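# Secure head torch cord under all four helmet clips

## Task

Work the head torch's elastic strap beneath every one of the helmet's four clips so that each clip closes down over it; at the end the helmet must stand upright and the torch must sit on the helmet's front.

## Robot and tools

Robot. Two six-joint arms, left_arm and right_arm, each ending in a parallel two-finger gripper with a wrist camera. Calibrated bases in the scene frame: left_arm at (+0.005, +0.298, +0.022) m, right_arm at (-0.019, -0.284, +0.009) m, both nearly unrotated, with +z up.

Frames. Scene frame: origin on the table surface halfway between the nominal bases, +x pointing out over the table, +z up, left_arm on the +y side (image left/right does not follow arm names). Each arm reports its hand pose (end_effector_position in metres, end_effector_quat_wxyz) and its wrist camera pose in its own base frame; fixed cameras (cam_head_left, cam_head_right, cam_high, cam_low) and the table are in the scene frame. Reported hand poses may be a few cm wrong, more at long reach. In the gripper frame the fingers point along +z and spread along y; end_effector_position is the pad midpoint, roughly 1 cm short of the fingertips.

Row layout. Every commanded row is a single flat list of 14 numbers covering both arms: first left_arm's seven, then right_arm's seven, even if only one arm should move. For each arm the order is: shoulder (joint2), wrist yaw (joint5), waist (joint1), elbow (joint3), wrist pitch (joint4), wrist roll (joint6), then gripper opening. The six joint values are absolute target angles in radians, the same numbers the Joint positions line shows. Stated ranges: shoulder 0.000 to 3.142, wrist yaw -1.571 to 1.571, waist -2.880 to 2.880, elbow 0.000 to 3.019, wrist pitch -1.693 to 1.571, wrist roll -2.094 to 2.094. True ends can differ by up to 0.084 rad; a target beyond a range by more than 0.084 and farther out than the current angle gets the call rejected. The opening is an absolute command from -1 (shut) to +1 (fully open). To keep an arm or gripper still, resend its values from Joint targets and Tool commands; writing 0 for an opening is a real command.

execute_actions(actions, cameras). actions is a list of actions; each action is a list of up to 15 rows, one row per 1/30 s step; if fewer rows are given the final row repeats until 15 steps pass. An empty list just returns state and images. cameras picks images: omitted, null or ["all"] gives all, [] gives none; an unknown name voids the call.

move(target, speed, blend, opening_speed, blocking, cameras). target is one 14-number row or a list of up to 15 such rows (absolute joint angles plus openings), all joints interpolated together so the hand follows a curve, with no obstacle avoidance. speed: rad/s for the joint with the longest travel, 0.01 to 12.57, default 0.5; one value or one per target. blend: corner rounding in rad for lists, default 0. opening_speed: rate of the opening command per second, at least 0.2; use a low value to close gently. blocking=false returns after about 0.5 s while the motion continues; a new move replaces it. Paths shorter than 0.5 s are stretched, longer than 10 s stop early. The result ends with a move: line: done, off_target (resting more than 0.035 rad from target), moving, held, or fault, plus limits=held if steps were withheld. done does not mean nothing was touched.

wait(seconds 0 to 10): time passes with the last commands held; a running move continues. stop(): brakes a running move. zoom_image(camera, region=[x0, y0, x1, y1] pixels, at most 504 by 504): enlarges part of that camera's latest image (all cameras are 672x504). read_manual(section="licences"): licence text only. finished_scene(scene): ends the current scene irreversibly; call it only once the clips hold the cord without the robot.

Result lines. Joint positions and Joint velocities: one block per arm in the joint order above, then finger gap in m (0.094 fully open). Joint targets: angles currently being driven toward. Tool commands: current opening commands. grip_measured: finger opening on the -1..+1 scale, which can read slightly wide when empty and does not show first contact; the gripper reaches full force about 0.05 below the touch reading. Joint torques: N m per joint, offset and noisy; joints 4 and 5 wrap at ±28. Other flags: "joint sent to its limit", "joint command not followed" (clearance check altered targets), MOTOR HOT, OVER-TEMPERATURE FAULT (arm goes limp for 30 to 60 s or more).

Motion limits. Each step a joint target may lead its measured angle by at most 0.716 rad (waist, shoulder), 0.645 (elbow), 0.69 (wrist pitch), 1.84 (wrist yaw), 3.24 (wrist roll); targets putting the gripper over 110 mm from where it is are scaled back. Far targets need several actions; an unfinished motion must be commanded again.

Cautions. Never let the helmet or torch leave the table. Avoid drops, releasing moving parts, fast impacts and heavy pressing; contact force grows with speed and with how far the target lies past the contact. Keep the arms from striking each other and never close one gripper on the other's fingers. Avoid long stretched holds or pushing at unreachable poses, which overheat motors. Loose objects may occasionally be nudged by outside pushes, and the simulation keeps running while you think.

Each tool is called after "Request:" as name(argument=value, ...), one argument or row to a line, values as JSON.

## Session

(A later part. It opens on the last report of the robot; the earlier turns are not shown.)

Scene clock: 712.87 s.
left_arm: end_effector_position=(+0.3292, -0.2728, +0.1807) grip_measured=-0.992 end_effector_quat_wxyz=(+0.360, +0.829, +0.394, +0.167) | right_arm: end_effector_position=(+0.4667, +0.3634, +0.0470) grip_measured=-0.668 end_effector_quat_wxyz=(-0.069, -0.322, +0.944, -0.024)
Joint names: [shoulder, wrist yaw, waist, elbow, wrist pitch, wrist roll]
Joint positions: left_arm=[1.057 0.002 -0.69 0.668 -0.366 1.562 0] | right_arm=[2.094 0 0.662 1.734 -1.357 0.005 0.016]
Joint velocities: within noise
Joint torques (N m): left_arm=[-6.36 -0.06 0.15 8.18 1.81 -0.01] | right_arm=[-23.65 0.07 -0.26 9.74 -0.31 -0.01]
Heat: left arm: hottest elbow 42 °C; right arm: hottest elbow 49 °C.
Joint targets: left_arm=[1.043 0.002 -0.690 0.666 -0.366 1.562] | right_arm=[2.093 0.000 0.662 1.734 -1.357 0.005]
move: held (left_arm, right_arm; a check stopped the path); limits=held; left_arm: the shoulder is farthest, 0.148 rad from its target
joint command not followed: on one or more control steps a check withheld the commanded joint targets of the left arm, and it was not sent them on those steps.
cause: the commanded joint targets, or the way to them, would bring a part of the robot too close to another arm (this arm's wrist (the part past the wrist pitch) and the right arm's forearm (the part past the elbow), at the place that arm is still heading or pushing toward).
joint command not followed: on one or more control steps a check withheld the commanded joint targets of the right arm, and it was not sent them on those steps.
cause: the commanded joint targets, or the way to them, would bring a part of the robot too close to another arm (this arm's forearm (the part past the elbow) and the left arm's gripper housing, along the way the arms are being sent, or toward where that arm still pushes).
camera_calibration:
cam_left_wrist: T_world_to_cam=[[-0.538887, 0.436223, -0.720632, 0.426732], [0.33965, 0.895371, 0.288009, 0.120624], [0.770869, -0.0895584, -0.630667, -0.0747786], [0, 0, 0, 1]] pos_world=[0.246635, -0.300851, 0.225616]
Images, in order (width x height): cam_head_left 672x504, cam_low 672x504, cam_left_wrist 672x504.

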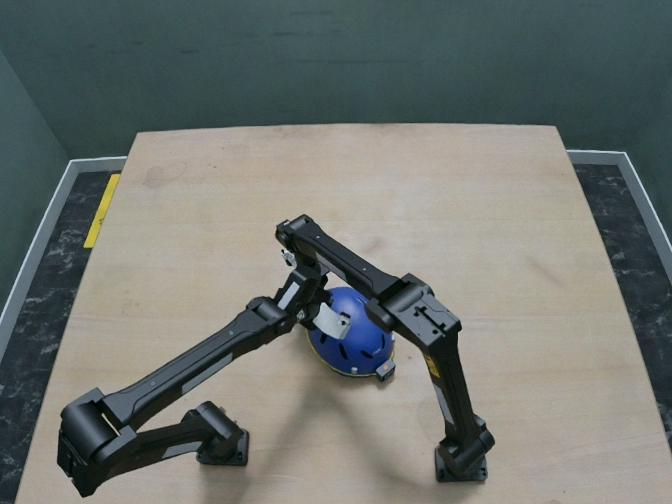

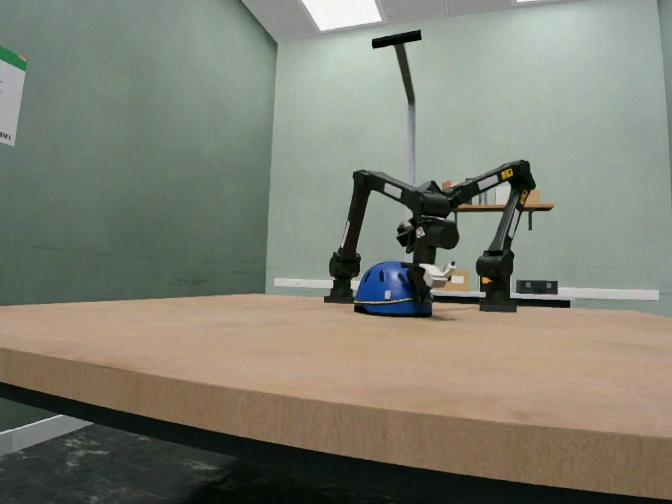

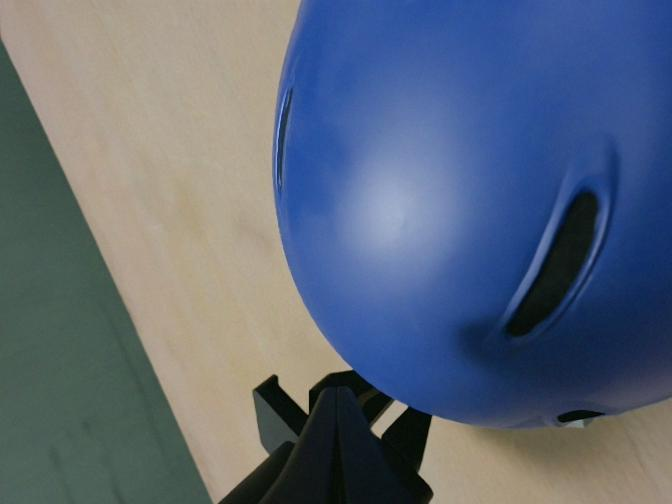

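Request:
move(
  target=[
    [0.8,0,-0.60,0.6,-0.353,1.57,-1,2.095,0,0.662,1.734,-1.357,0.005,-1],
    [0.9,0.3,0.0,0.7,-0.6,1.6,-0.15,2.12,0,0.662,1.715,-1.336,0.005,-1],
  ],
  speed=[0.3,0.4],
  cameras=["cam_low","cam_right_wrist"],
)

Request:
zoom_image(
  camera="cam_low",
  region=[340, 220, 460, 330],
)

Scene clock: 739.37 s.
left_arm: end_effector_position=(+0.3663, -0.0559, +0.2012) grip_measured=-0.153 end_effector_quat_wxyz=(+0.351, +0.700, +0.601, +0.158) | right_arm: end_effector_position=(+0.4676, +0.3640, +0.0448) grip_measured=-0.668 end_effector_quat_wxyz=(-0.065, -0.322, +0.944, -0.022)
Joint names: [shoulder, wrist yaw, waist, elbow, wrist pitch, wrist roll]
Joint positions: left_arm=[0.884 0.297 -0.014 0.647 -0.589 1.592 0.04] | right_arm=[2.094 0 0.662 1.729 -1.344 0.005 0.016]
Joint velocities: within noise
Joint torques (N m): left_arm=[-2.02 0.24 -0.03 12.9 1.28 0.07] | right_arm=[-21.54 0.09 -0.38 8.42 0.28 -0.07]
Heat: left arm: hottest elbow 42 °C; right arm: hottest elbow 46 °C.
Joint targets: left_arm=[0.900 0.300 0.000 0.700 -0.600 1.600] | right_arm=[2.120 0.000 0.662 1.715 -1.336 0.005]
move: off_target (left_arm); target 2's new numbers were sent with left_arm's elbow 0.054 rad from that target; left_arm: the elbow is farthest, 0.053 rad from its target
camera_calibration:
cam_right_wrist: T_world_to_cam=[[0.611482, -0.791243, -0.00493506, 0.00198371], [-0.666984, -0.518789, 0.53478, 0.516975], [-0.425701, -0.323717, -0.844977, 0.441007], [0, 0, 0, 1]] pos_world=[0.531338, 0.412532, 0.0961818]
Images, in order (width x height): cam_low 672x504, cam_right_wrist 672x504.

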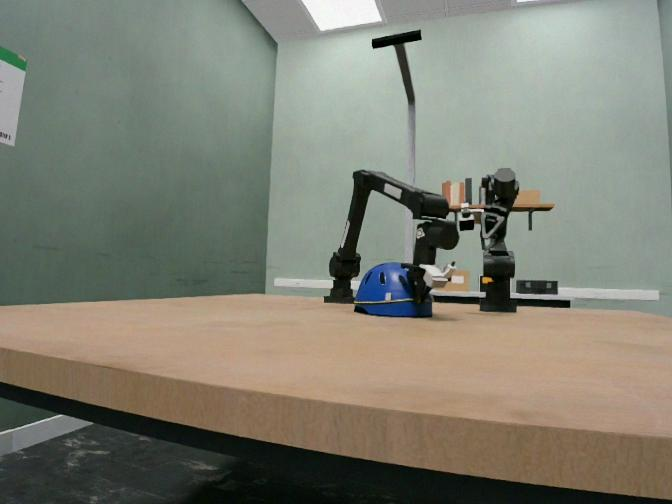

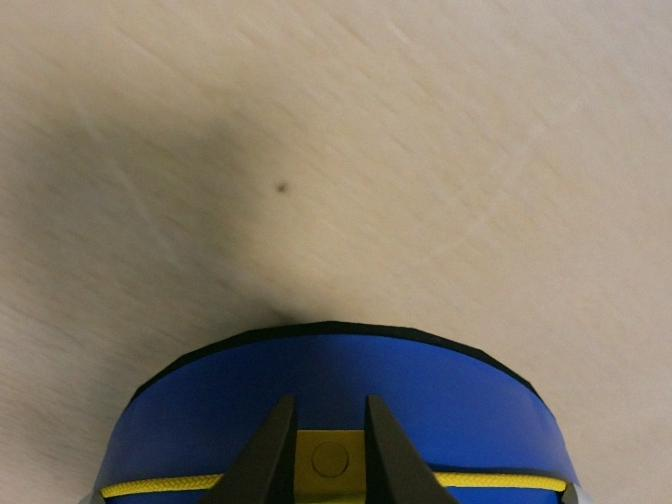

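Scaled by 4.200.

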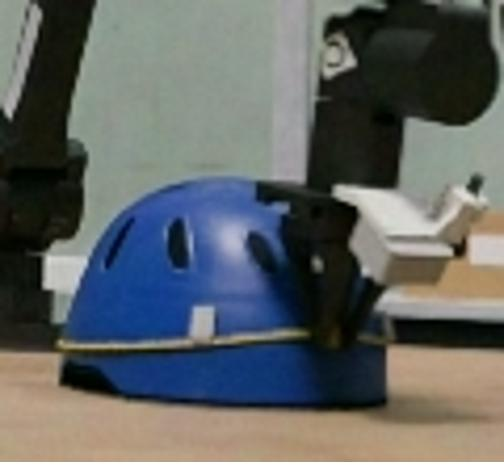

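Request:
move(
  target=[1.718,1.208,0.04,0.79,-0.914,1.861,-0.2,2.12,0,0.662,1.715,-1.336,0.005,-1],
  speed=0.5,
  cameras=["cam_low","cam_left_wrist"],
)

Request:
zoom_image(
  camera="cam_left_wrist",
  region=[150, 200, 500, 460],
)

Scene clock: 761.73 s.
left_arm: end_effector_position=(+0.3315, -0.1526, +0.0584) grip_measured=-0.198 end_effector_quat_wxyz=(+0.387, +0.599, +0.559, -0.422) | right_arm: end_effector_position=(+0.4676, +0.3640, +0.0448) grip_measured=-0.668 end_effector_quat_wxyz=(-0.065, -0.322, +0.944, -0.022)
Joint names: [shoulder, wrist yaw, waist, elbow, wrist pitch, wrist roll]
Joint positions: left_arm=[1.701 1.205 0.025 0.762 -0.902 1.852 0.038] | right_arm=[2.094 0 0.662 1.729 -1.344 0.005 0.016]
Joint velocities: within noise
Joint torques (N m): left_arm=[-8.29 0.67 0.09 6.31 -0.75 0.11] | right_arm=[-21.83 0.05 -0.5 8.53 0.31 -0.05]
Heat: left arm: hottest elbow 45 °C; right arm: hottest elbow 45 °C.
Joint targets: left_arm=[1.718 1.208 0.040 0.790 -0.914 1.861] | right_arm=[2.120 0.000 0.662 1.715 -1.336 0.005]
move: done
camera_calibration:
cam_left_wrist: T_world_to_cam=[[-0.996273, 0.0857229, 0.00957119, 0.342993], [0.0540939, 0.70737, -0.704771, 0.171411], [-0.0671854, -0.701627, -0.70937, 0.0461479], [0, 0, 0, 1]] pos_world=[0.335543, -0.118275, 0.150259]
Images, in order (width x height): cam_low 672x504, cam_left_wrist 672x504.

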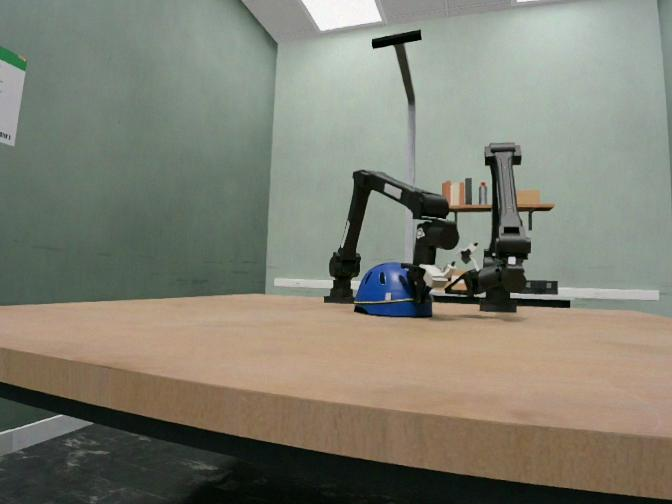

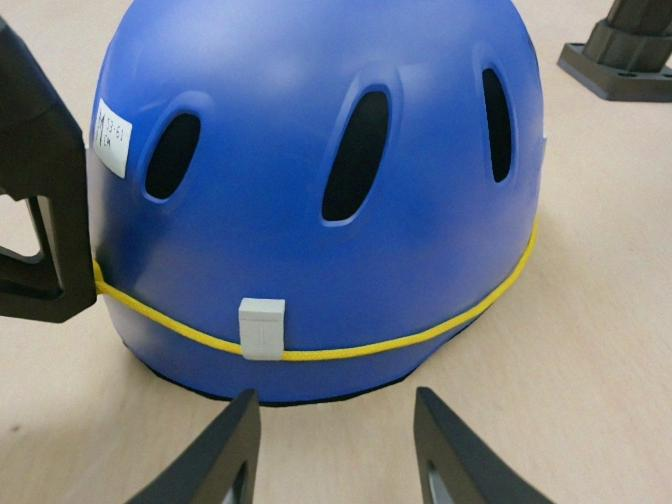

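Scaled by 1.440.

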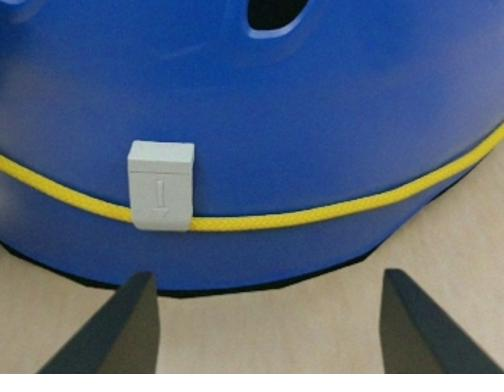

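Request:
move(
  target=[
    [1.2,1.0,0.1,0.5,-0.5,1.7,-0.2,2.12,0,0.662,1.715,-1.336,0.005,-1],
    [0.95,0.3,-0.3,0.36,0.2,1.57,-1,2.12,0,0.662,1.715,-1.336,0.005,-1],
    [1.187,0,-0.697,0.465,0.393,1.57,-1,2.12,0,0.662,1.715,-1.336,0.005,-1],
  ],
  speed=[0.4,0.5,0.3],
  cameras=["cam_head_left","cam_low","cam_left_wrist"],
)

Request:
zoom_image(
  camera="cam_low",
  region=[340, 220, 460, 330],
)

Scene clock: 786.23 s.
left_arm: end_effector_position=(+0.3444, -0.2818, +0.1551) grip_measured=-0.992 end_effector_quat_wxyz=(+0.508, +0.748, +0.352, +0.242) | right_arm: end_effector_position=(+0.4676, +0.3640, +0.0448) grip_measured=-0.668 end_effector_quat_wxyz=(-0.065, -0.322, +0.944, -0.022)
Joint names: [shoulder, wrist yaw, waist, elbow, wrist pitch, wrist roll]
Joint positions: left_arm=[1.17 0.003 -0.683 0.421 0.373 1.578 0] | right_arm=[2.094 0 0.662 1.729 -1.344 0.005 0.016]
Joint velocities: within noise
Joint torques (N m): left_arm=[-3.78 -0.19 -1.79 10.4 3.12 -0.1] | right_arm=[-21.71 0.02 -0.03 8.5 0.27 -0.07]
Heat: left arm: hottest elbow 41 °C; right arm: hottest elbow 44 °C.
Joint targets: left_arm=[1.187 0.000 -0.697 0.465 0.393 1.570] | right_arm=[2.120 0.000 0.662 1.715 -1.336 0.005]
move: off_target (left_arm); left_arm: the elbow is farthest, 0.044 rad from its target
camera_calibration:
cam_left_wrist: T_world_to_cam=[[-0.288019, 0.245516, -0.925617, 0.312108], [0.273236, 0.947465, 0.16629, 0.187291], [0.917817, -0.205017, -0.339972, -0.231668], [0, 0, 0, 1]] pos_world=[0.251348, -0.301575, 0.178987]
Images, in order (width x height): cam_head_left 672x504, cam_low 672x504, cam_left_wrist 672x504.

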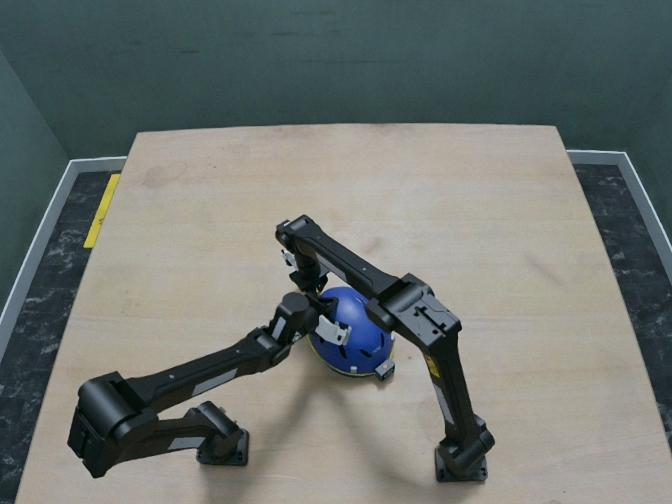

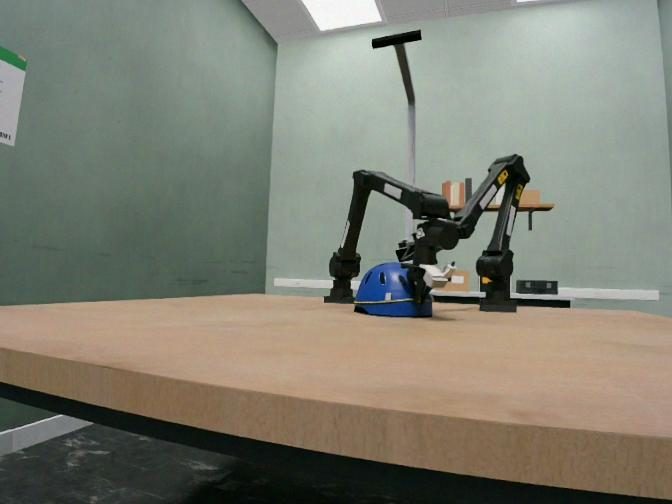

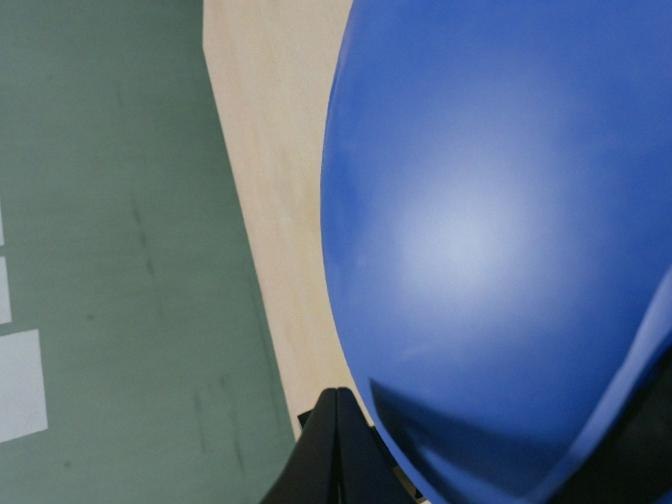

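Scaled by 4.200.

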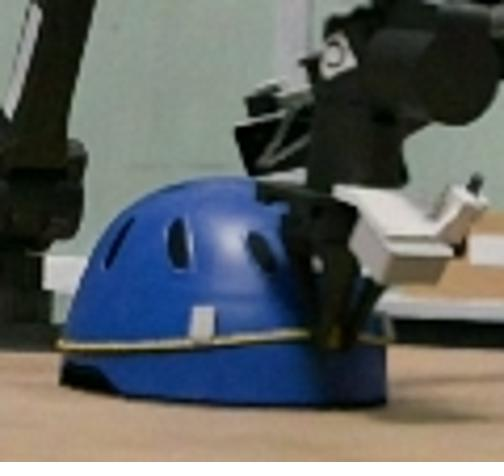

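Request:
move(
  target=[1.244,0,-0.697,0.41,0.473,1.57,-1,2.12,0,0.662,1.715,-1.336,0.005,-1],
  speed=0.08,
  cameras=["cam_low"],
)

Request:
zoom_image(
  camera="cam_low",
  region=[340, 220, 460, 330],
)

Scene clock: 797.37 s.
left_arm: end_effector_position=(+0.3509, -0.2868, +0.1498) grip_measured=-0.992 end_effector_quat_wxyz=(+0.517, +0.742, +0.349, +0.247) | right_arm: end_effector_position=(+0.4676, +0.3640, +0.0448) grip_measured=-0.668 end_effector_quat_wxyz=(-0.065, -0.322, +0.944, -0.022)
Joint names: [shoulder, wrist yaw, waist, elbow, wrist pitch, wrist roll]
Joint positions: left_arm=[1.225 0.003 -0.683 0.421 0.453 1.578 0] | right_arm=[2.094 0 0.662 1.729 -1.344 0.005 0.016]
Joint velocities: within noise
Joint torques (N m): left_arm=[-4.48 -0.18 -1.85 6.05 3.14 -0.11] | right_arm=[-21.07 0.07 -0.44 8.49 0.27 -0.07]
Heat: left arm: hottest elbow 41 °C; right arm: hottest elbow 43 °C.
Joint targets: left_arm=[1.244 0.000 -0.697 0.410 0.473 1.570] | right_arm=[2.120 0.000 0.662 1.715 -1.336 0.005]
move: done
Images, in order (width x height): cam_low 672x504.

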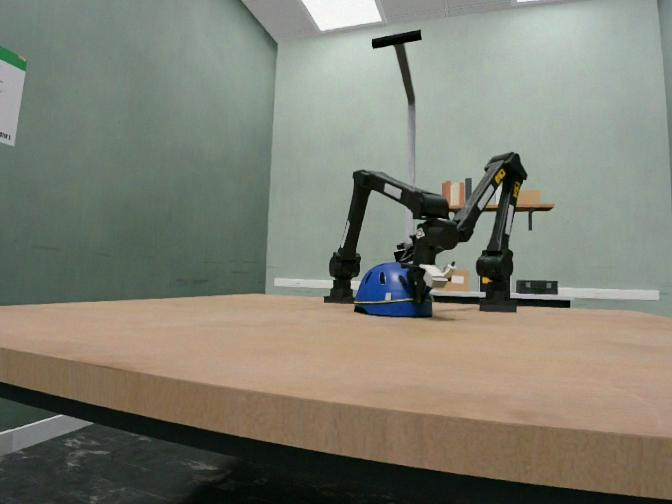

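Scaled by 4.200.

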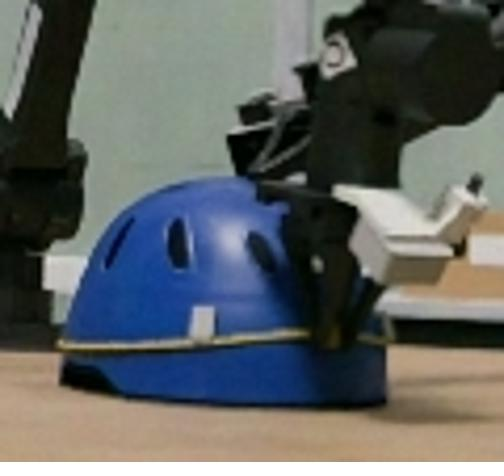

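Request:
move(
  target=[1.244,0,-0.697,0.375,0.46,1.57,-1,2.12,0,0.662,1.715,-1.336,0.005,-1],
  speed=0.08,
  cameras=["cam_low"],
)

Request:
zoom_image(
  camera="cam_low",
  region=[380, 220, 460, 280],
)

Scene clock: 801.57 s.
left_arm: end_effector_position=(+0.3482, -0.2841, +0.1468) grip_measured=-0.992 end_effector_quat_wxyz=(+0.518, +0.740, +0.350, +0.248) | right_arm: end_effector_position=(+0.4676, +0.3640, +0.0448) grip_measured=-0.668 end_effector_quat_wxyz=(-0.065, -0.322, +0.944, -0.022)
Joint names: [shoulder, wrist yaw, waist, elbow, wrist pitch, wrist roll]
Joint positions: left_arm=[1.225 0 -0.683 0.406 0.471 1.575 0] | right_arm=[2.094 0 0.662 1.729 -1.344 0.005 0.016]
Joint velocities: within noise
Joint torques (N m): left_arm=[-4.54 -0.07 -2.02 4.08 1.83 -0.08] | right_arm=[-21.95 0.06 0.09 8.54 0.32 -0.07]
Heat: left arm: hottest elbow 40 °C; right arm: hottest elbow 43 °C.
Joint targets: left_arm=[1.244 0.000 -0.697 0.375 0.460 1.570] | right_arm=[2.120 0.000 0.662 1.715 -1.336 0.005]
move: done
Images, in order (width x height): cam_low 672x504.

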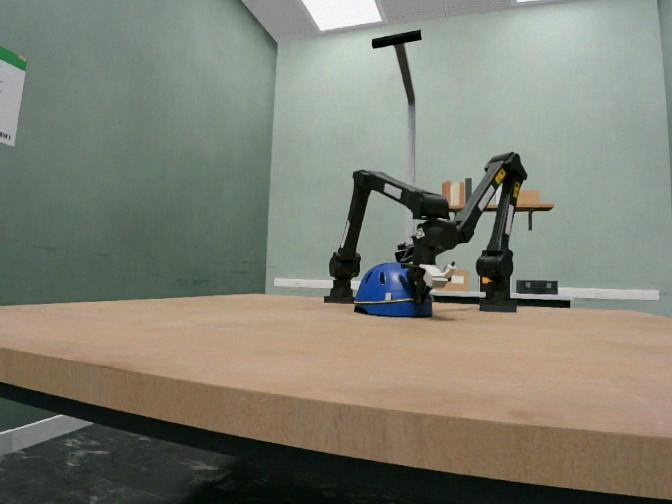

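Scaled by 6.300.

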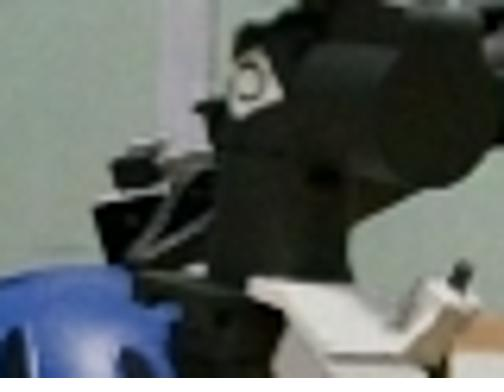

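Request:
move(
  target=[1.244,0,-0.697,0.375,0.46,1.57,-1,2.046,0,0.662,1.765,-1.385,0.005,-1],
  speed=0.06,
  cameras=["cam_low","cam_right_wrist"],
)

Request:
zoom_image(
  camera="cam_low",
  region=[340, 230, 460, 330],
)

Scene clock: 811.73 s.
left_arm: end_effector_position=(+0.3481, -0.2839, +0.1468) grip_measured=-0.992 end_effector_quat_wxyz=(+0.518, +0.740, +0.350, +0.248) | right_arm: end_effector_position=(+0.4639, +0.3611, +0.0574) grip_measured=-0.668 end_effector_quat_wxyz=(-0.068, -0.322, +0.944, -0.023)
Joint names: [shoulder, wrist yaw, waist, elbow, wrist pitch, wrist roll]
Joint positions: left_arm=[1.225 0 -0.683 0.405 0.473 1.575 0] | right_arm=[2.073 0 0.662 1.729 -1.37 0.005 0.016]
Joint velocities: within noise
Joint torques (N m): left_arm=[-4.54 -0.05 -2.26 4.14 1.58 -0.1] | right_arm=[-25.76 0.07 0.03 12.96 -0.64 -0.1]
Heat: left arm: hottest elbow 39 °C; right arm: hottest elbow 43 °C.
Joint targets: left_arm=[1.244 0.000 -0.697 0.375 0.460 1.570] | right_arm=[2.046 0.000 0.662 1.765 -1.385 0.005]
move: off_target (right_arm); right_arm: the elbow is farthest, 0.036 rad from its target
camera_calibration:
cam_right_wrist: T_world_to_cam=[[0.611424, -0.791288, -0.00494004, 0.00207916], [-0.664608, -0.516907, 0.53954, 0.504104], [-0.429485, -0.326605, -0.841945, 0.451646], [0, 0, 0, 1]] pos_world=[0.527735, 0.40973, 0.108287]
Images, in order (width x height): cam_low 672x504, cam_right_wrist 672x504.

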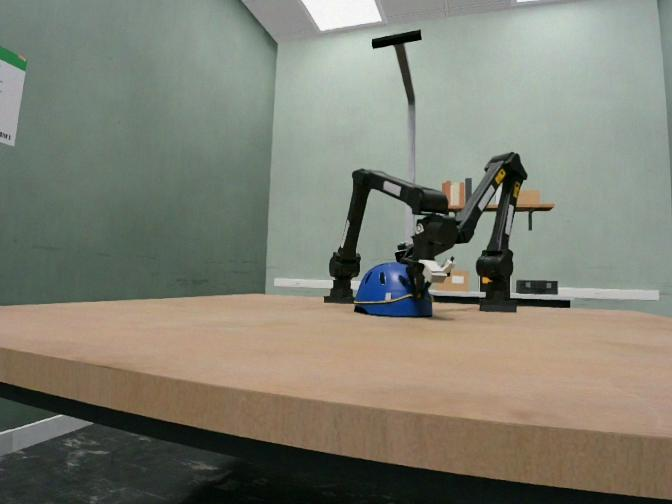

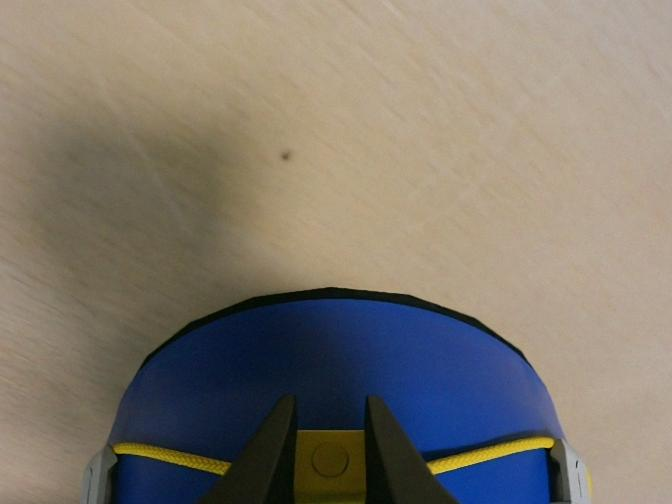

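Scaled by 4.200.

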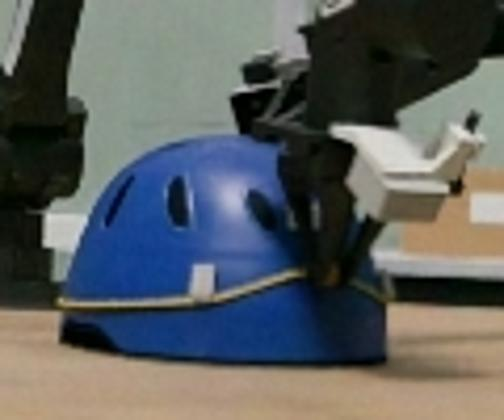

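Request:
zoom_image(
  camera="cam_right_wrist",
  region=[60, 420, 180, 504],
)

Request:
zoom_image(
  camera="cam_right_wrist",
  region=[500, 420, 620, 504],
)

Request:
zoom_image(
  camera="cam_low",
  region=[370, 280, 410, 310],
)

Scaled by 4.200.

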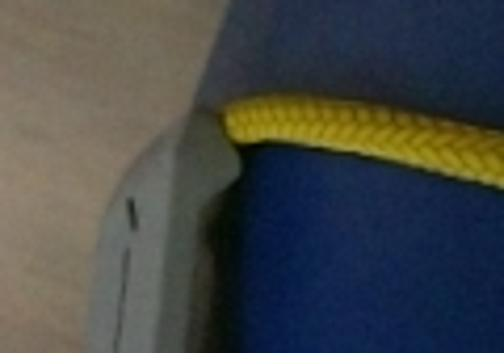

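Scaled by 4.200.

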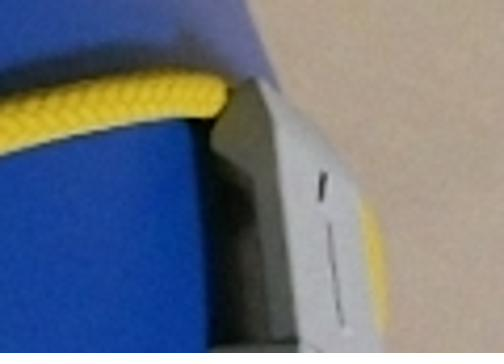

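Scaled by 12.600.

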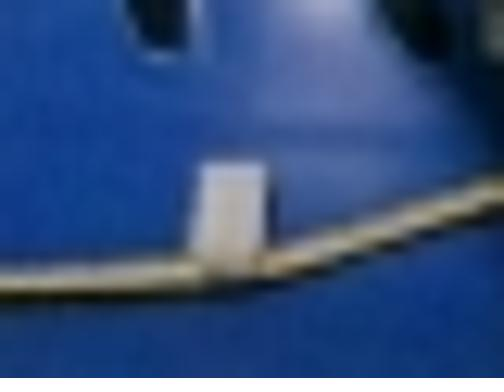

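Request:
move(
  target=[1.244,0,-0.697,0.375,0.46,1.57,-1,2.020,0,0.662,1.775,-1.42,0.005,-1],
  speed=0.06,
  cameras=["cam_low","cam_right_wrist"],
)

Request:
zoom_image(
  camera="cam_low",
  region=[350, 250, 450, 325],
)

Request:
zoom_image(
  camera="cam_right_wrist",
  region=[50, 350, 640, 504],
)

Scene clock: 823.33 s.
left_arm: end_effector_position=(+0.3478, -0.2837, +0.1463) grip_measured=-0.992 end_effector_quat_wxyz=(+0.518, +0.740, +0.350, +0.248) | right_arm: end_effector_position=(+0.4592, +0.3575, +0.0677) grip_measured=-0.668 end_effector_quat_wxyz=(-0.074, -0.321, +0.944, -0.025)
Joint names: [shoulder, wrist yaw, waist, elbow, wrist pitch, wrist roll]
Joint positions: left_arm=[1.225 0 -0.683 0.404 0.473 1.575 0] | right_arm=[2.057 0 0.662 1.729 -1.399 0.005 0.016]
Joint velocities: within noise
Joint torques (N m): left_arm=[-4.25 -0.08 -1.96 4.38 1.59 -0.11] | right_arm=[-26.75 0.07 -0.26 13.78 -0.99 -0.08]
Heat: left arm: hottest elbow 38 °C; right arm: hottest elbow 45 °C.
Joint targets: left_arm=[1.244 0.000 -0.697 0.375 0.460 1.570] | right_arm=[2.020 0.000 0.662 1.775 -1.420 0.005]
move: off_target (right_arm); right_arm: the elbow is farthest, 0.046 rad from its target
camera_calibration:
cam_right_wrist: T_world_to_cam=[[0.61139, -0.791314, -0.00487036, 0.00211991], [-0.659189, -0.512693, 0.550105, 0.4889], [-0.437803, -0.333118, -0.835081, 0.462872], [0, 0, 0, 1]] pos_world=[0.523628, 0.406524, 0.117599]
Images, in order (width x height): cam_low 672x504, cam_right_wrist 672x504.

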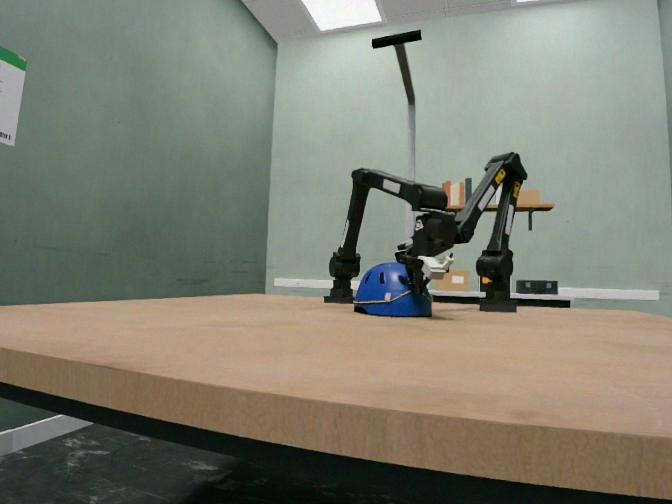

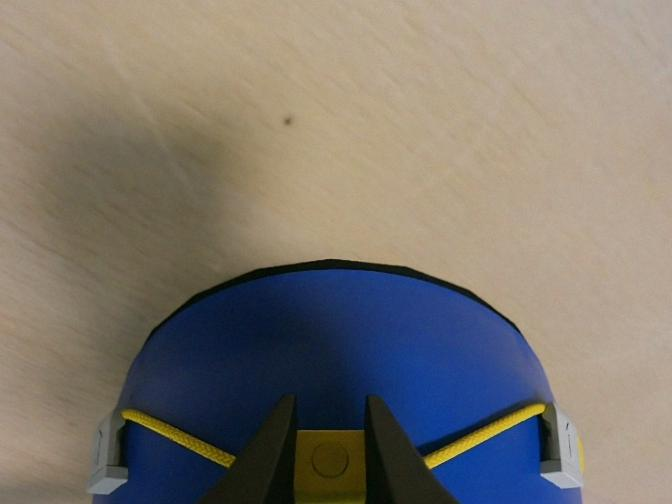

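Scaled by 5.040.

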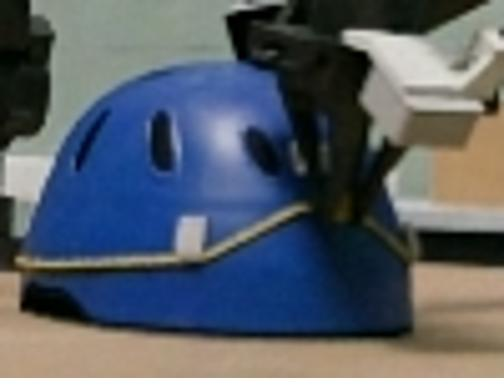

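Region (50, 350, 640, 504) is 590x154 pixels. A region can be at most 504 by 504 pixels.

Request:
zoom_image(
  camera="cam_right_wrist",
  region=[70, 380, 170, 504],
)

Request:
zoom_image(
  camera="cam_right_wrist",
  region=[500, 380, 600, 504],
)

Scaled by 4.065.

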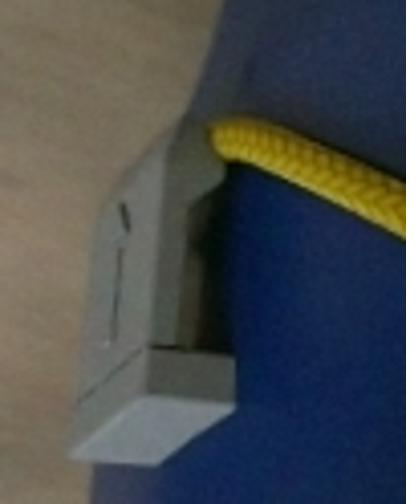

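Scaled by 4.065.

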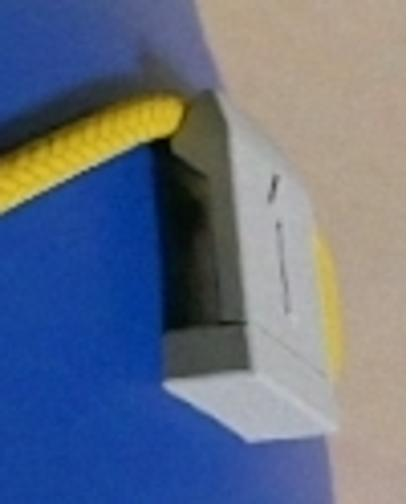

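Request:
move(
  target=[1.244,0,-0.697,0.370,0.46,1.57,-1,1.985,0,0.662,1.78,-1.46,0.005,-1],
  speed=0.06,
  cameras=["cam_low","cam_right_wrist"],
)

Request:
zoom_image(
  camera="cam_low",
  region=[350, 250, 450, 325],
)

Request:
zoom_image(
  camera="cam_right_wrist",
  region=[500, 320, 620, 470],
)

Scene clock: 835.57 s.
left_arm: end_effector_position=(+0.3477, -0.2836, +0.1474) grip_measured=-0.992 end_effector_quat_wxyz=(+0.520, +0.739, +0.350, +0.248) | right_arm: end_effector_position=(+0.4529, +0.3526, +0.0812) grip_measured=-0.668 end_effector_quat_wxyz=(-0.082, -0.321, +0.943, -0.028)
Joint names: [shoulder, wrist yaw, waist, elbow, wrist pitch, wrist roll]
Joint positions: left_arm=[1.223 0 -0.683 0.402 0.479 1.574 0] | right_arm=[2.035 0 0.662 1.729 -1.437 0.005 0.016]
Joint velocities: within noise
Joint torques (N m): left_arm=[-4.07 -0.05 -1.85 4.21 1.52 -0.04] | right_arm=[-28.45 0.08 -0.26 14.19 -1.02 -0.04]
Heat: left arm: hottest elbow 37 °C; right arm: hottest elbow 47 °C.
Joint targets: left_arm=[1.244 0.000 -0.697 0.370 0.460 1.570] | right_arm=[1.985 0.000 0.662 1.780 -1.460 0.005]
move: off_target (right_arm); right_arm: the elbow is farthest, 0.051 rad from its target
camera_calibration:
cam_right_wrist: T_world_to_cam=[[0.611344, -0.791351, -0.00475669, 0.00220575], [-0.65198, -0.507064, 0.563744, 0.468446], [-0.448531, -0.341541, -0.825936, 0.476779], [0, 0, 0, 1]] pos_world=[0.517919, 0.402117, 0.129715]
Images, in order (width x height): cam_low 672x504, cam_right_wrist 672x504.

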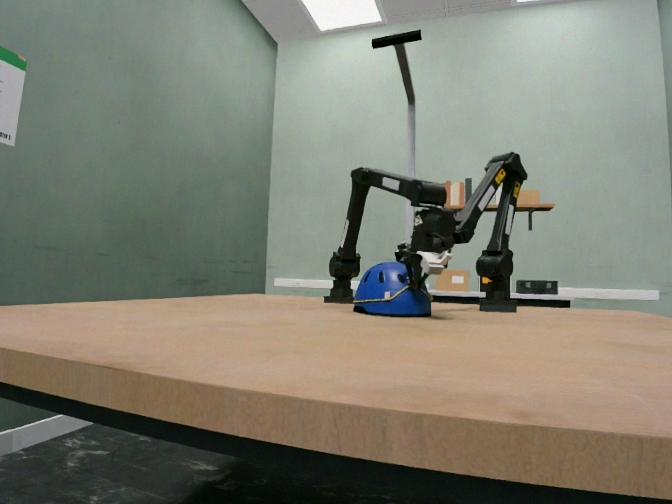

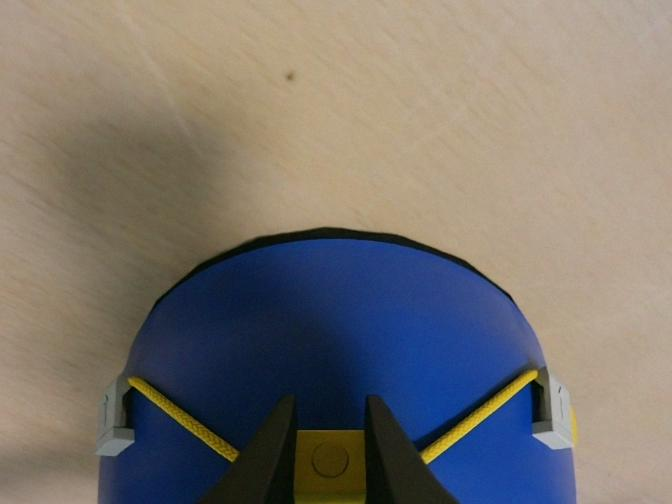

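Scaled by 5.040.

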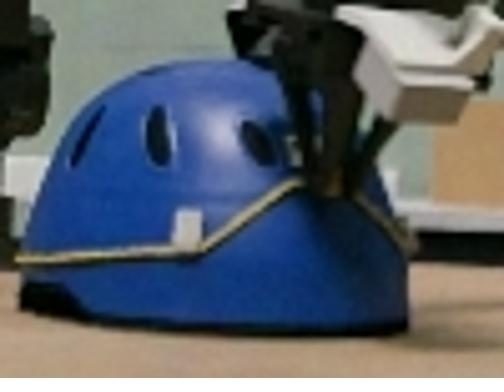

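Scaled by 3.360.

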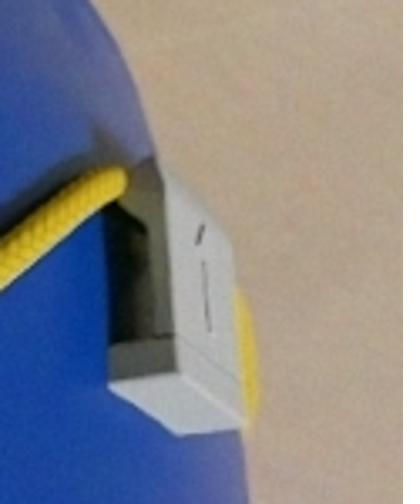

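Request:
move(
  target=[
    [1.244,0,-0.697,0.30,0.46,1.57,-1,1.985,0,0.662,1.78,-1.46,0.005,-1],
    [1.244,0,-0.697,0.30,0.46,1.57,-1,1.94,0,0.662,1.82,-1.535,0.005,-1],
  ],
  speed=0.06,
  cameras=["cam_low","cam_right_wrist"],
)

Request:
zoom_image(
  camera="cam_low",
  region=[350, 250, 450, 325],
)

Request:
zoom_image(
  camera="cam_right_wrist",
  region=[480, 270, 600, 420],
)

Scene clock: 857.50 s.
left_arm: end_effector_position=(+0.3357, -0.2733, +0.1420) grip_measured=-0.992 end_effector_quat_wxyz=(+0.523, +0.736, +0.350, +0.250) | right_arm: end_effector_position=(+0.4404, +0.3437, +0.0964) grip_measured=-0.668 end_effector_quat_wxyz=(-0.103, -0.321, +0.941, -0.035)
Joint names: [shoulder, wrist yaw, waist, elbow, wrist pitch, wrist roll]
Joint positions: left_arm=[1.195 -0.003 -0.683 0.353 0.507 1.571 0] | right_arm=[2.013 -0.002 0.663 1.729 -1.504 0.005 0.016]
Joint velocities: within noise
Joint torques (N m): left_arm=[-1.32 0.11 -1.38 2.17 0.16 -0.09] | right_arm=[-29.86 0.13 -1.03 17.8 -1.76 -0.08]
Heat: left arm: hottest elbow 36 °C; right arm: hottest elbow 50 °C.
Joint targets: left_arm=[1.244 0.000 -0.697 0.300 0.460 1.570] | right_arm=[1.940 0.000 0.662 1.820 -1.535 0.005]
move: off_target (left_arm, right_arm); left_arm: the elbow is farthest, 0.053 rad from its target; right_arm: the elbow is farthest, 0.091 rad from its target
camera_calibration:
cam_right_wrist: T_world_to_cam=[[0.611493, -0.791226, -0.00606302, 0.00284814], [-0.630558, -0.491922, 0.60034, 0.429075], [-0.477988, -0.363281, -0.799722, 0.498716], [0, 0, 0, 1]] pos_world=[0.507195, 0.394499, 0.14126]
Images, in order (width x height): cam_low 672x504, cam_right_wrist 672x504.

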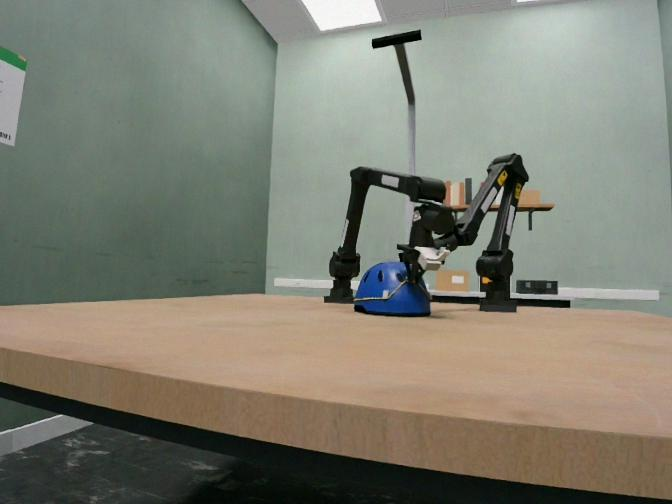

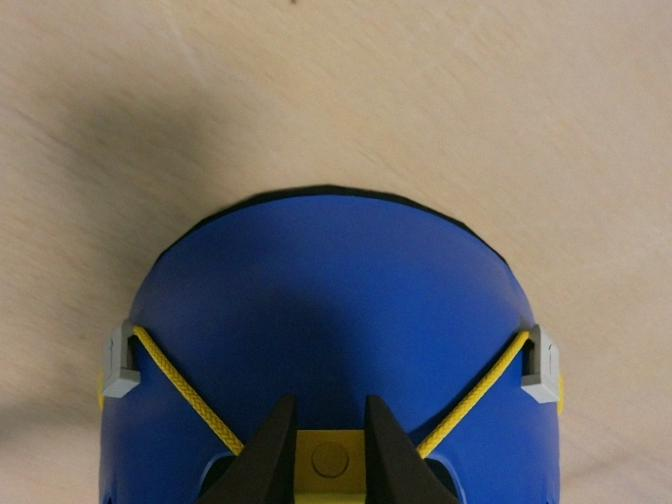

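Scaled by 5.040.

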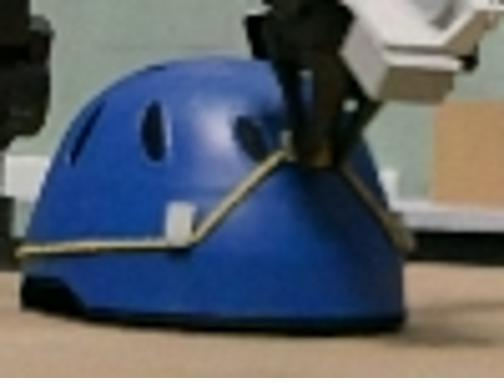

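Scaled by 3.360.

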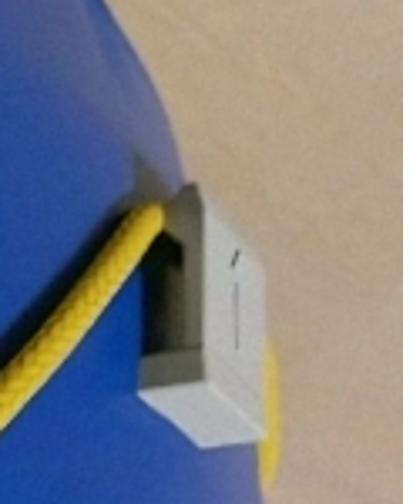

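Request:
move(
  target=[
    [1.244,0,-0.697,0.30,0.46,1.57,-1,1.91,0,0.662,1.87,-1.58,0.005,-1],
  ],
  speed=0.06,
  cameras=["cam_low","cam_right_wrist"],
)

Request:
zoom_image(
  camera="cam_low",
  region=[350, 250, 450, 325],
)

Request:
zoom_image(
  camera="cam_right_wrist",
  region=[460, 230, 580, 380],
)

Scene clock: 866.07 s.
left_arm: end_effector_position=(+0.3346, -0.2722, +0.1420) grip_measured=-0.992 end_effector_quat_wxyz=(+0.523, +0.735, +0.351, +0.251) | right_arm: end_effector_position=(+0.4384, +0.3419, +0.1241) grip_measured=-0.668 end_effector_quat_wxyz=(-0.101, -0.321, +0.941, -0.035)
Joint names: [shoulder, wrist yaw, waist, elbow, wrist pitch, wrist roll]
Joint positions: left_arm=[1.191 -0.005 -0.684 0.349 0.51 1.57 0] | right_arm=[1.984 -0.001 0.663 1.757 -1.559 0.005 0.016]
Joint velocities: within noise
Joint torques (N m): left_arm=[-1.08 0.11 -1.2 2.62 -0.03 -0.04] | right_arm=[-29.68 0.06 -0.56 19.86 -1.13 -0.08]
Heat: left arm: hottest elbow 36 °C; right arm: hottest elbow 53 °C.
Joint targets: left_arm=[1.244 0.000 -0.697 0.300 0.460 1.570] | right_arm=[1.910 0.000 0.662 1.870 -1.580 0.005]
move: off_target (left_arm, right_arm); left_arm: the shoulder is farthest, 0.053 rad from its target; right_arm: the elbow is farthest, 0.113 rad from its target
camera_calibration:
cam_right_wrist: T_world_to_cam=[[0.61171, -0.791066, -0.00504305, 0.0025747], [-0.632618, -0.492994, 0.597286, 0.411923], [-0.474979, -0.362176, -0.802012, 0.517671], [0, 0, 0, 1]] pos_world=[0.504898, 0.3926, 0.169156]
Images, in order (width x height): cam_low 672x504, cam_right_wrist 672x504.

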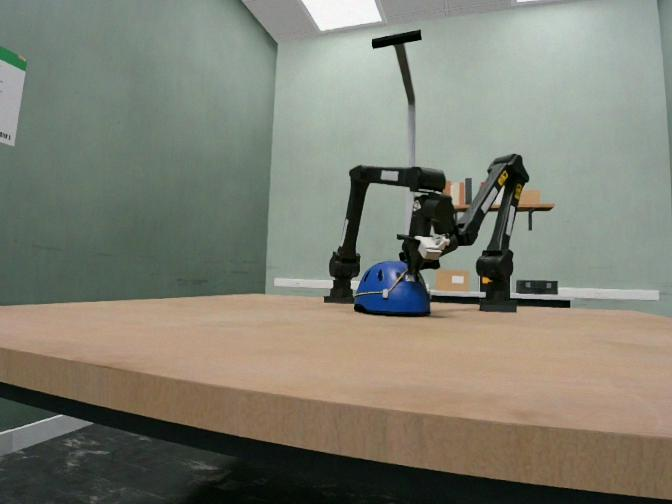

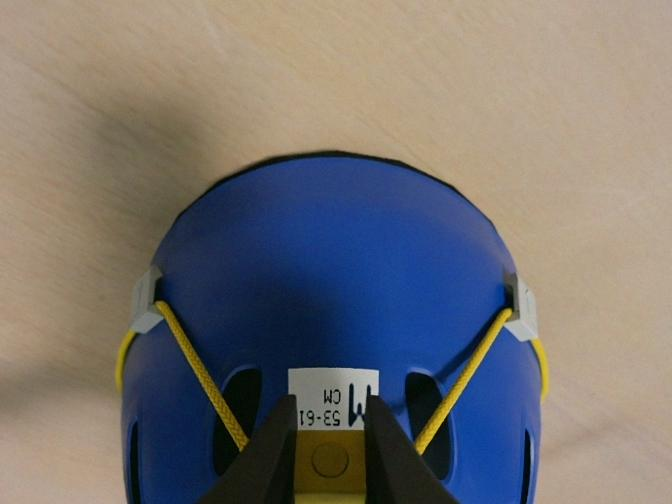

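Scaled by 5.040.

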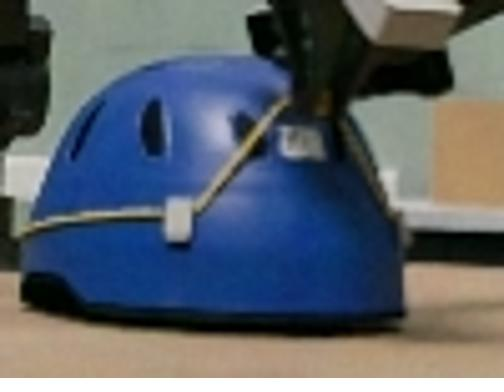

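Scaled by 3.360.

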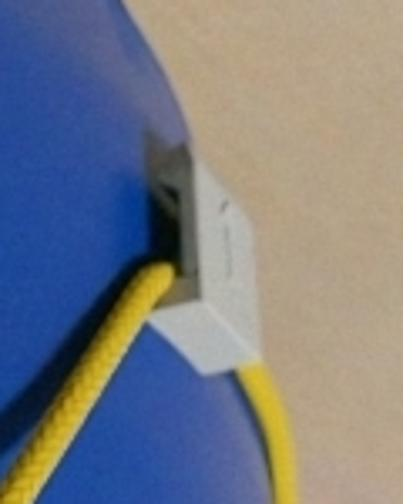

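Request:
zoom_image(
  camera="cam_right_wrist",
  region=[90, 240, 210, 390],
)

Scaled by 3.360.

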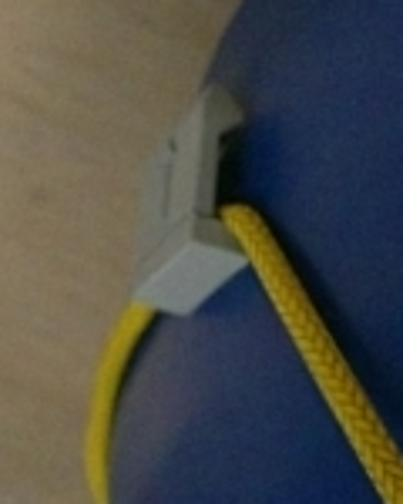

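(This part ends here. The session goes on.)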